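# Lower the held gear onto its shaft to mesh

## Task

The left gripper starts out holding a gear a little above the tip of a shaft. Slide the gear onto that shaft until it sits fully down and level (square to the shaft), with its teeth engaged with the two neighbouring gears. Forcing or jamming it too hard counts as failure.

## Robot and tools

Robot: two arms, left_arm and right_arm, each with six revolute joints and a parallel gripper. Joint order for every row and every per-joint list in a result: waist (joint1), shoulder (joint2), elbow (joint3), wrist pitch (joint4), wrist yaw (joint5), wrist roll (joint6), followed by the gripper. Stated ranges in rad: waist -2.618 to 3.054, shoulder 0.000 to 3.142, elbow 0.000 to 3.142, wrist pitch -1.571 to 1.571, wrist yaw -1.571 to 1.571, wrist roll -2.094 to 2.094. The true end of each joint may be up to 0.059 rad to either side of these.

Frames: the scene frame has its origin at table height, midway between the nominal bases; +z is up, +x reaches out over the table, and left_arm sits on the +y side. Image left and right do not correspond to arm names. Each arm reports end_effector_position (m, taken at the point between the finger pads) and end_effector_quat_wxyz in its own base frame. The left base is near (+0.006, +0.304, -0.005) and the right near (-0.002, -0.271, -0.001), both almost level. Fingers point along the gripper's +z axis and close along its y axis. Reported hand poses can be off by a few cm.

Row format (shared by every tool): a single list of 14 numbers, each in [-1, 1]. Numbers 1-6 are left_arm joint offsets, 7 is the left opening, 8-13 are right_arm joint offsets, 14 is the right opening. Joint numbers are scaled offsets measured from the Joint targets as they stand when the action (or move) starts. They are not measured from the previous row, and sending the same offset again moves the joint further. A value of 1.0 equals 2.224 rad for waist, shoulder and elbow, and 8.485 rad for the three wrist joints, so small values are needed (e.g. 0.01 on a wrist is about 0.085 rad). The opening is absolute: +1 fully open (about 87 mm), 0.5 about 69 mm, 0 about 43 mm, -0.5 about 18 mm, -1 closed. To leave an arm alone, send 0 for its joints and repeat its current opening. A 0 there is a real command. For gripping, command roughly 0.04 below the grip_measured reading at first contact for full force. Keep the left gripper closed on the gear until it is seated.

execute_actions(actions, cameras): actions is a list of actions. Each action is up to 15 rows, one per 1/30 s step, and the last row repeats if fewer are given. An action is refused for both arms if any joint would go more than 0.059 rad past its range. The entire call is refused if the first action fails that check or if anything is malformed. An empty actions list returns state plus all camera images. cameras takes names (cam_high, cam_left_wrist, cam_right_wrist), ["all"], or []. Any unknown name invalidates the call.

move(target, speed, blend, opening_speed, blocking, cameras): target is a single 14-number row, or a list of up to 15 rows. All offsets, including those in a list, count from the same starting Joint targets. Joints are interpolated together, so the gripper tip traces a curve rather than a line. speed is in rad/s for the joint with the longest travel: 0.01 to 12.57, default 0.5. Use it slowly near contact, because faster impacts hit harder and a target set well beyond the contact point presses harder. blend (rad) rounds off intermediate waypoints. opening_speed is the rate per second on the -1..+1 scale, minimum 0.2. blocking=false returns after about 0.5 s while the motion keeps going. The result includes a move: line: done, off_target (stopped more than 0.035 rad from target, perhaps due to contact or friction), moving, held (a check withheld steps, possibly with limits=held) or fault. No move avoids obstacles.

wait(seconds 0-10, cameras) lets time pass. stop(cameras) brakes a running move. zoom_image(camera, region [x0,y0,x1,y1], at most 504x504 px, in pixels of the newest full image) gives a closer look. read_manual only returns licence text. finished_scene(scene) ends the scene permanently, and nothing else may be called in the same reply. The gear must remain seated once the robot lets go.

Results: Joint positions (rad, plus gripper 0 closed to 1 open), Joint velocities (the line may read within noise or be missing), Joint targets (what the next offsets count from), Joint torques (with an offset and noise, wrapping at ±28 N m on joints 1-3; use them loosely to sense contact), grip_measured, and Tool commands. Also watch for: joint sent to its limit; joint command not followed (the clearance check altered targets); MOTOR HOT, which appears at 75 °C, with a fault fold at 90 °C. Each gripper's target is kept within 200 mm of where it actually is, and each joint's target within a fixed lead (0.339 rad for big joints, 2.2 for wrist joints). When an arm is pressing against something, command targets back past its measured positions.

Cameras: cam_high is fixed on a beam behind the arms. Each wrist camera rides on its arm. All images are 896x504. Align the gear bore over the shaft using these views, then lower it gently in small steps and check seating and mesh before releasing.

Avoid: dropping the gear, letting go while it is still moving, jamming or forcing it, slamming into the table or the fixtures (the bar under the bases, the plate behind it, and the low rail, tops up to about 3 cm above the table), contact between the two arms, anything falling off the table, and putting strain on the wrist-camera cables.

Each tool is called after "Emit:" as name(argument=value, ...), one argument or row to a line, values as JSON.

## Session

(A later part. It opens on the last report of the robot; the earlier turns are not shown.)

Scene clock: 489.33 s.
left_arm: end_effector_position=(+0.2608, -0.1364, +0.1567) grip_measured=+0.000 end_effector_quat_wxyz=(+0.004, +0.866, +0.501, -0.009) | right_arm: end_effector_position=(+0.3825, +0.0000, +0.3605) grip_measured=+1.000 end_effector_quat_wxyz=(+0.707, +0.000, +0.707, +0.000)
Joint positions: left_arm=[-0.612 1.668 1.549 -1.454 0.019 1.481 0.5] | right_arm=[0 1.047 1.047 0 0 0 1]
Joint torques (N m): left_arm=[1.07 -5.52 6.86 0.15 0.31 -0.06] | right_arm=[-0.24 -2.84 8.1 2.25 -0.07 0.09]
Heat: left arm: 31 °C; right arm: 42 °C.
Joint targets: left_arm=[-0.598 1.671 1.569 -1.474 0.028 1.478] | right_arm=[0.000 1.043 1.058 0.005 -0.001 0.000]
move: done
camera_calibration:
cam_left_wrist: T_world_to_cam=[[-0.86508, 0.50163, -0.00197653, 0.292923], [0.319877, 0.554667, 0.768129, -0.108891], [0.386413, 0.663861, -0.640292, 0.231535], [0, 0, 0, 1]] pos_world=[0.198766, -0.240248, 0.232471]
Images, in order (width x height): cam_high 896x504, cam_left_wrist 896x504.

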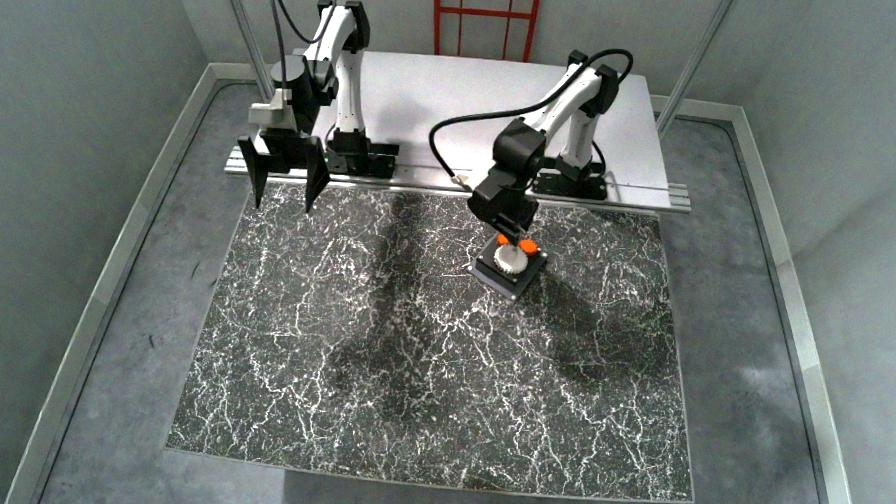

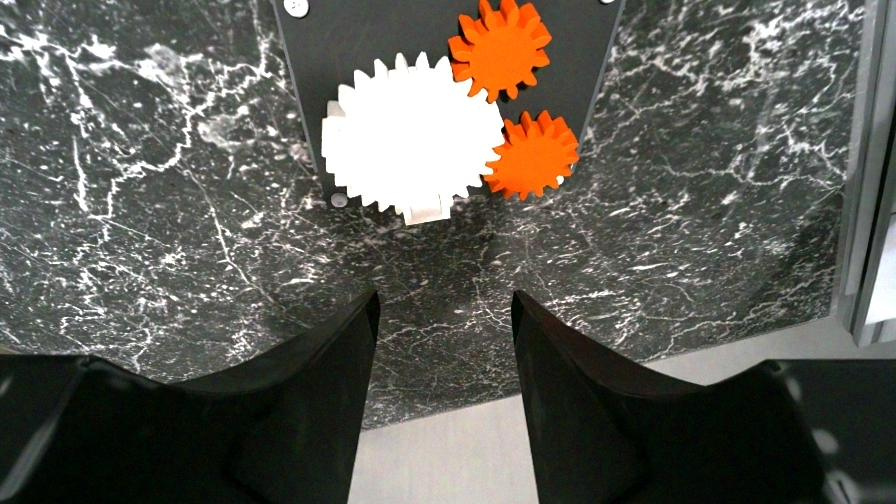

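Emit:
zoom_image(
  camera="cam_left_wrist",
  region=[310, 0, 600, 240],
)

Scaled by 1.738 from the camera's 896x504 image, which has a finer 1280x720 frame.

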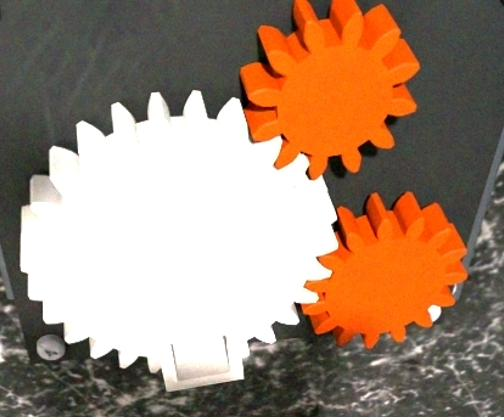

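Emit:
move(
  target=[
    [-0.002,-0.008,-0.01,0.004,0,0,-1,0,0,0,0,0,0,1],
    [-0.002,-0.008,-0.078,0.0255,0,0,-1,0,0,0,0,0,0,1],
  ],
  speed=0.25,
  opening_speed=2,
  cameras=["cam_left_wrist"],
)

Scene clock: 509.87 s.
left_arm: end_effector_position=(+0.2710, -0.1435, +0.1205) grip_measured=-1.000 end_effector_quat_wxyz=(+0.023, +0.865, +0.500, +0.000) | right_arm: end_effector_position=(+0.3825, +0.0000, +0.3605) grip_measured=+1.000 end_effector_quat_wxyz=(+0.707, +0.000, +0.707, +0.000)
Joint positions: left_arm=[-0.612 1.668 1.405 -1.268 0.019 1.481 0] | right_arm=[0 1.047 1.047 0 0 0 1]
Joint torques (N m): left_arm=[0.68 -6.99 4.63 0.54 0.32 -0.07] | right_arm=[-0.24 -2.84 8.1 2.25 -0.07 0.09]
Heat: left arm: 32 °C; right arm: 42 °C.
Joint targets: left_arm=[-0.603 1.653 1.396 -1.258 0.027 1.478] | right_arm=[0.000 1.043 1.058 0.005 -0.001 0.000]
move: done
camera_calibration:
cam_left_wrist: T_world_to_cam=[[-0.864303, 0.501031, -0.0441249, 0.309919], [0.293279, 0.573298, 0.76506, -0.0700729], [0.408616, 0.648303, -0.642445, 0.201198], [0, 0, 0, 1]] pos_world=[0.206202, -0.245544, 0.196544]
Images, in order (width x height): cam_left_wrist 896x504.

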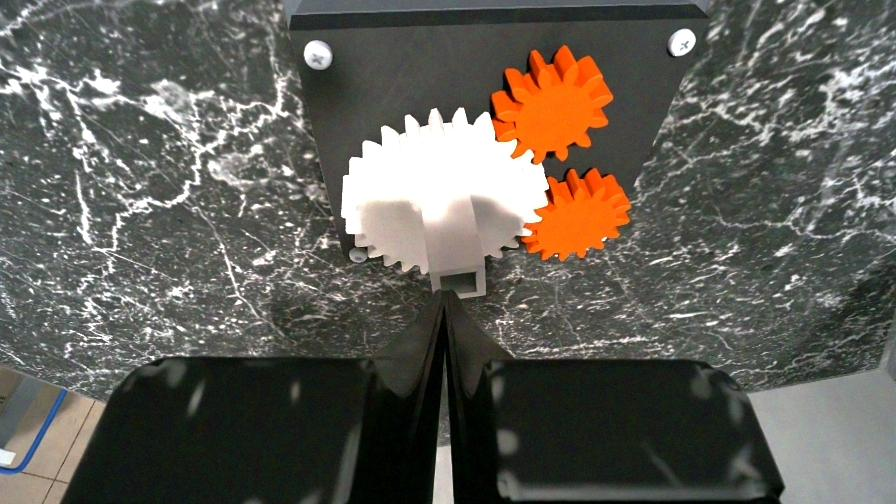

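Emit:
move(
  target=[0,-0.008,-0.021,0.0045,0,0,-1,0,0,0,0,0,0,1],
  speed=0.1,
)

Emit:
move(
  target=[0,0,-0.015,0.004,0,0,-1,0,0,0,0,0,0,1],
  speed=0.06,
  cameras=["cam_left_wrist"],
)

Scene clock: 518.33 s.
left_arm: end_effector_position=(+0.2692, -0.1424, +0.1148) grip_measured=-1.000 end_effector_quat_wxyz=(+0.026, +0.865, +0.500, +0.001) | right_arm: end_effector_position=(+0.3825, +0.0000, +0.3605) grip_measured=+1.000 end_effector_quat_wxyz=(+0.707, +0.000, +0.707, +0.000)
Joint positions: left_arm=[-0.612 1.655 1.368 -1.237 0.02 1.481 0] | right_arm=[0 1.047 1.047 0 0 0 1]
Joint torques (N m): left_arm=[0.62 -7.36 3.85 0.63 0.3 -0.08] | right_arm=[-0.24 -2.84 8.1 2.25 -0.07 0.09]
Heat: left arm: 32 °C; right arm: 42 °C.
Joint targets: left_arm=[-0.603 1.635 1.349 -1.220 0.027 1.478] | right_arm=[0.000 1.043 1.058 0.005 -0.001 0.000]
move: done

Scene clock: 519.17 s.
left_arm: end_effector_position=(+0.2692, -0.1424, +0.1141) grip_measured=-1.000 end_effector_quat_wxyz=(+0.035, +0.865, +0.500, +0.005) | right_arm: end_effector_position=(+0.3825, +0.0000, +0.3605) grip_measured=+1.000 end_effector_quat_wxyz=(+0.707, +0.000, +0.707, +0.000)
Joint positions: left_arm=[-0.612 1.636 1.345 -1.213 0.02 1.481 0] | right_arm=[0 1.047 1.047 0 0 0 1]
Joint torques (N m): left_arm=[0.65 -5.6 3.14 0.76 0.3 -0.07] | right_arm=[-0.24 -2.84 8.1 2.25 -0.07 0.09]
Heat: left arm: 32 °C; right arm: 42 °C.
Joint targets: left_arm=[-0.603 1.635 1.316 -1.186 0.027 1.478] | right_arm=[0.000 1.043 1.058 0.005 -0.001 0.000]
move: done
camera_calibration:
cam_left_wrist: T_world_to_cam=[[-0.863091, 0.500183, -0.0699304, 0.310065], [0.277229, 0.584939, 0.762227, -0.0590609], [0.422158, 0.638485, -0.643521, 0.192114], [0, 0, 0, 1]] pos_world=[0.202886, -0.243204, 0.19033]
Images, in order (width x height): cam_left_wrist 896x504.

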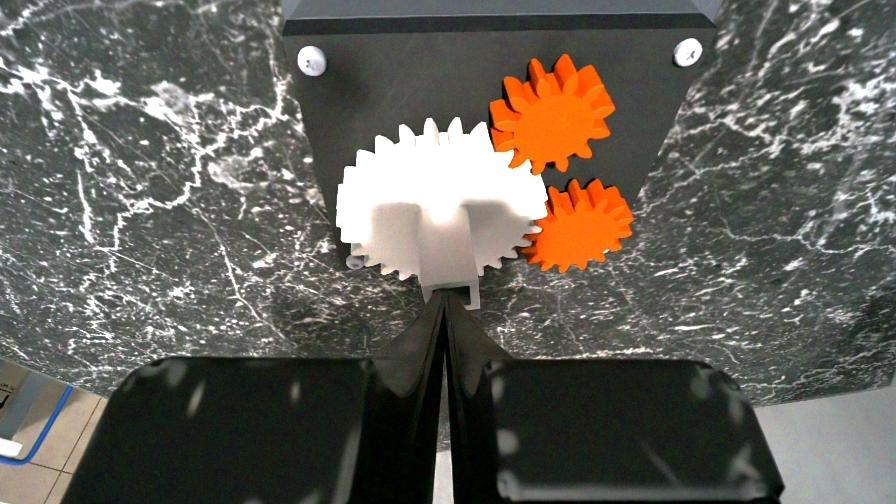

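Emit:
move(
  target=[0,0,-0.012,0.0032,0,0,-1,0,0,0,0,0,0,1],
  speed=0.06,
)

Emit:
move(
  target=[0,-0.003,-0.006,0.001,0,0,-1,0,0,0,0,0,0,1],
  speed=0.06,
  cameras=["cam_left_wrist","cam_high"],
)

Emit:
zoom_image(
  camera="cam_high",
  region=[460, 210, 560, 310],
)

Emit:
zoom_image(
  camera="cam_left_wrist",
  region=[310, 30, 650, 330],
)

Scene clock: 526.57 s.
left_arm: end_effector_position=(+0.2692, -0.1423, +0.1136) grip_measured=-1.000 end_effector_quat_wxyz=(+0.042, +0.865, +0.500, +0.009) | right_arm: end_effector_position=(+0.3825, +0.0000, +0.3605) grip_measured=+1.000 end_effector_quat_wxyz=(+0.707, +0.000, +0.707, +0.000)
Joint positions: left_arm=[-0.612 1.621 1.326 -1.193 0.019 1.481 0] | right_arm=[0 1.047 1.047 0 0 0 1]
Joint torques (N m): left_arm=[0.59 -4.42 2.59 0.86 0.28 -0.06] | right_arm=[-0.25 -2.84 8.1 2.25 -0.07 0.09]
Heat: left arm: 32 °C; right arm: 42 °C.
Joint targets: left_arm=[-0.603 1.635 1.289 -1.159 0.027 1.478] | right_arm=[0.000 1.043 1.058 0.005 -0.001 0.000]
move: off_target (left_arm); left_arm: the elbow is farthest, 0.036 rad from its target

Scene clock: 527.27 s.
left_arm: end_effector_position=(+0.2690, -0.1422, +0.1135) grip_measured=-1.000 end_effector_quat_wxyz=(+0.046, +0.865, +0.500, +0.011) | right_arm: end_effector_position=(+0.3825, +0.0000, +0.3605) grip_measured=+1.000 end_effector_quat_wxyz=(+0.707, +0.000, +0.707, +0.000)
Joint positions: left_arm=[-0.612 1.611 1.314 -1.181 0.019 1.481 0] | right_arm=[0 1.047 1.047 0 0 0 1]
Joint torques (N m): left_arm=[0.66 -4.12 2.5 0.85 0.32 -0.04] | right_arm=[-0.24 -2.84 8.1 2.25 -0.07 0.09]
Heat: left arm: 32 °C; right arm: 42 °C.
Joint targets: left_arm=[-0.603 1.628 1.276 -1.150 0.027 1.478] | right_arm=[0.000 1.043 1.058 0.005 -0.001 0.000]
move: off_target (left_arm); left_arm: the elbow is farthest, 0.039 rad from its target
camera_calibration:
cam_left_wrist: T_world_to_cam=[[-0.861376, 0.498938, -0.0953525, 0.31201], [0.261107, 0.595911, 0.759416, -0.0523897], [0.435724, 0.629246, -0.64358, 0.186742], [0, 0, 0, 1]] pos_world=[0.201069, -0.241961, 0.18972]
Images, in order (width x height): cam_high 896x504, cam_left_wrist 896x504.

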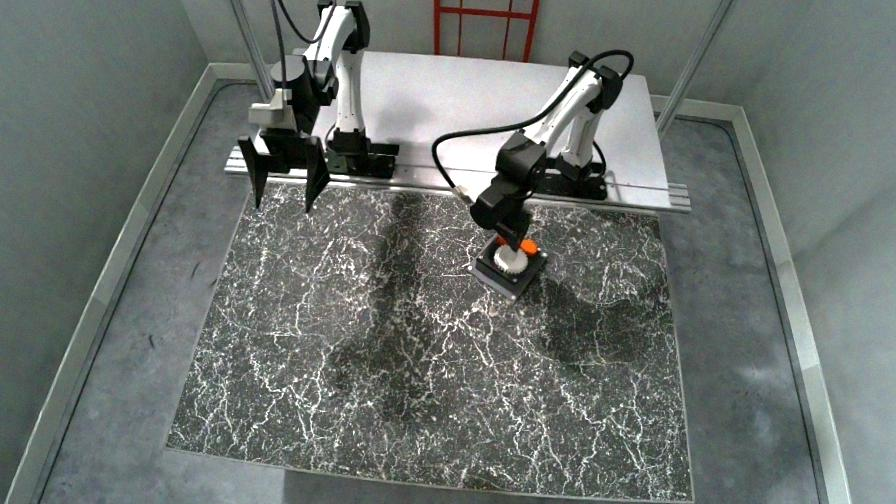

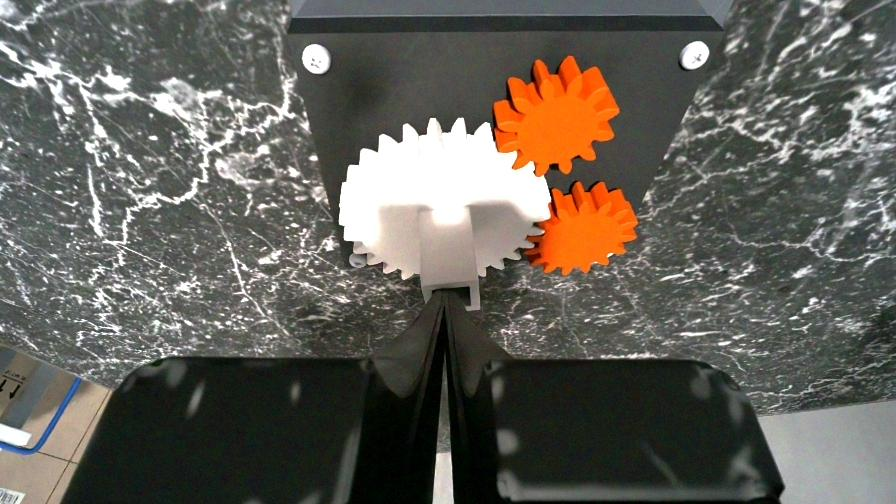

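Scaled by 5.040 from the camera's 896x504 image, which has a finer 1280x720 frame.

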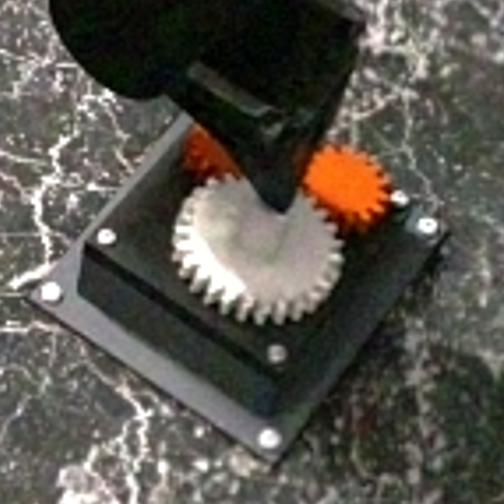

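Scaled by 1.482 from the camera's 896x504 image, which has a finer 1280x720 frame.

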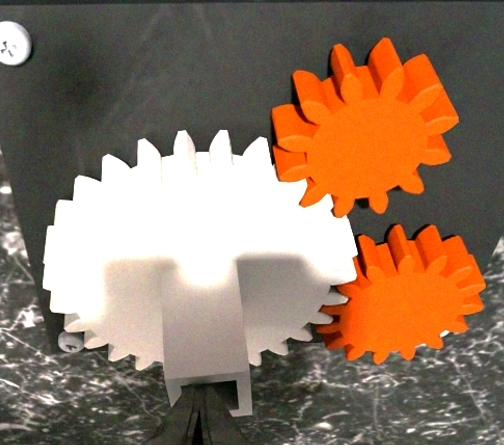

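Emit:
move(
  target=[
    [0,0.003,0.03,-0.008,0,0,-1,0,0,0,0,0,0,1],
    [0,0.003,0.09,-0.023,0,0,-1,0,0,0,0,0,0,1],
  ],
  speed=0.25,
  cameras=["cam_left_wrist","cam_high"],
)

Emit:
zoom_image(
  camera="cam_left_wrist",
  region=[300, 0, 620, 280],
)

Scene clock: 534.47 s.
left_arm: end_effector_position=(+0.2686, -0.1419, +0.1462) grip_measured=-1.000 end_effector_quat_wxyz=(+0.041, +0.865, +0.500, +0.008) | right_arm: end_effector_position=(+0.3825, +0.0000, +0.3605) grip_measured=+1.000 end_effector_quat_wxyz=(+0.707, +0.000, +0.707, +0.000)
Joint positions: left_arm=[-0.612 1.621 1.455 -1.324 0.02 1.481 0] | right_arm=[0 1.047 1.047 0 0 0 1]
Joint torques (N m): left_arm=[0.69 -4.53 7.12 0.31 0.3 -0.05] | right_arm=[-0.24 -2.82 8.09 2.25 -0.06 0.09]
Heat: left arm: 32 °C; right arm: 43 °C.
Joint targets: left_arm=[-0.603 1.635 1.476 -1.345 0.028 1.478] | right_arm=[0.000 1.043 1.058 0.005 -0.001 0.000]
move: done
camera_calibration:
cam_left_wrist: T_world_to_cam=[[-0.862198, 0.499569, -0.0839389, 0.31323], [0.268441, 0.591099, 0.760619, -0.0801752], [0.429598, 0.633272, -0.643749, 0.210096], [0, 0, 0, 1]] pos_world=[0.201331, -0.242136, 0.222524]
Images, in order (width x height): cam_high 896x504, cam_left_wrist 896x504.

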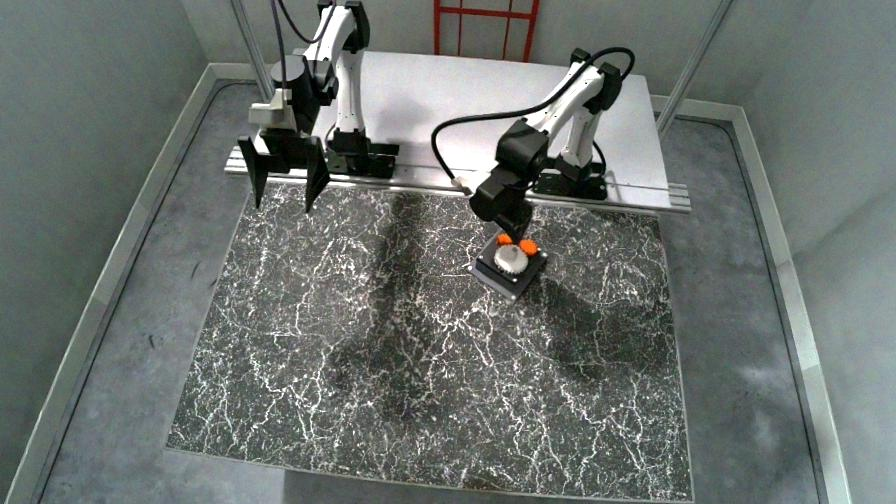

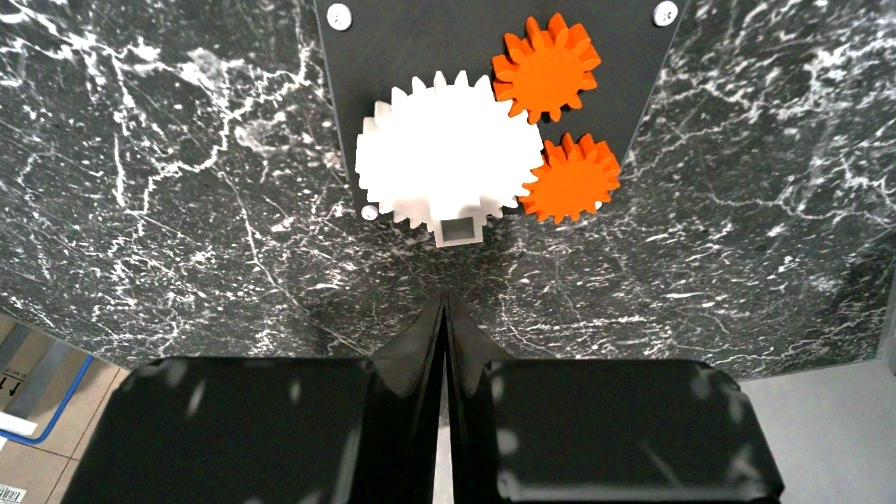

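Scaled by 1.575 from the camera's 896x504 image, which has a finer 1280x720 frame.

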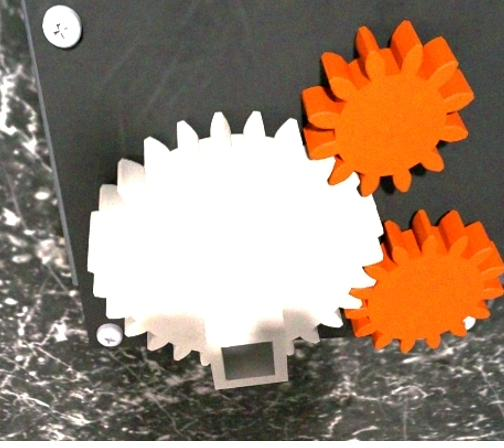

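Looks meshed and flush.

Emit:
finished_scene(
  scene=2,
)

The scene is finished: the task was done.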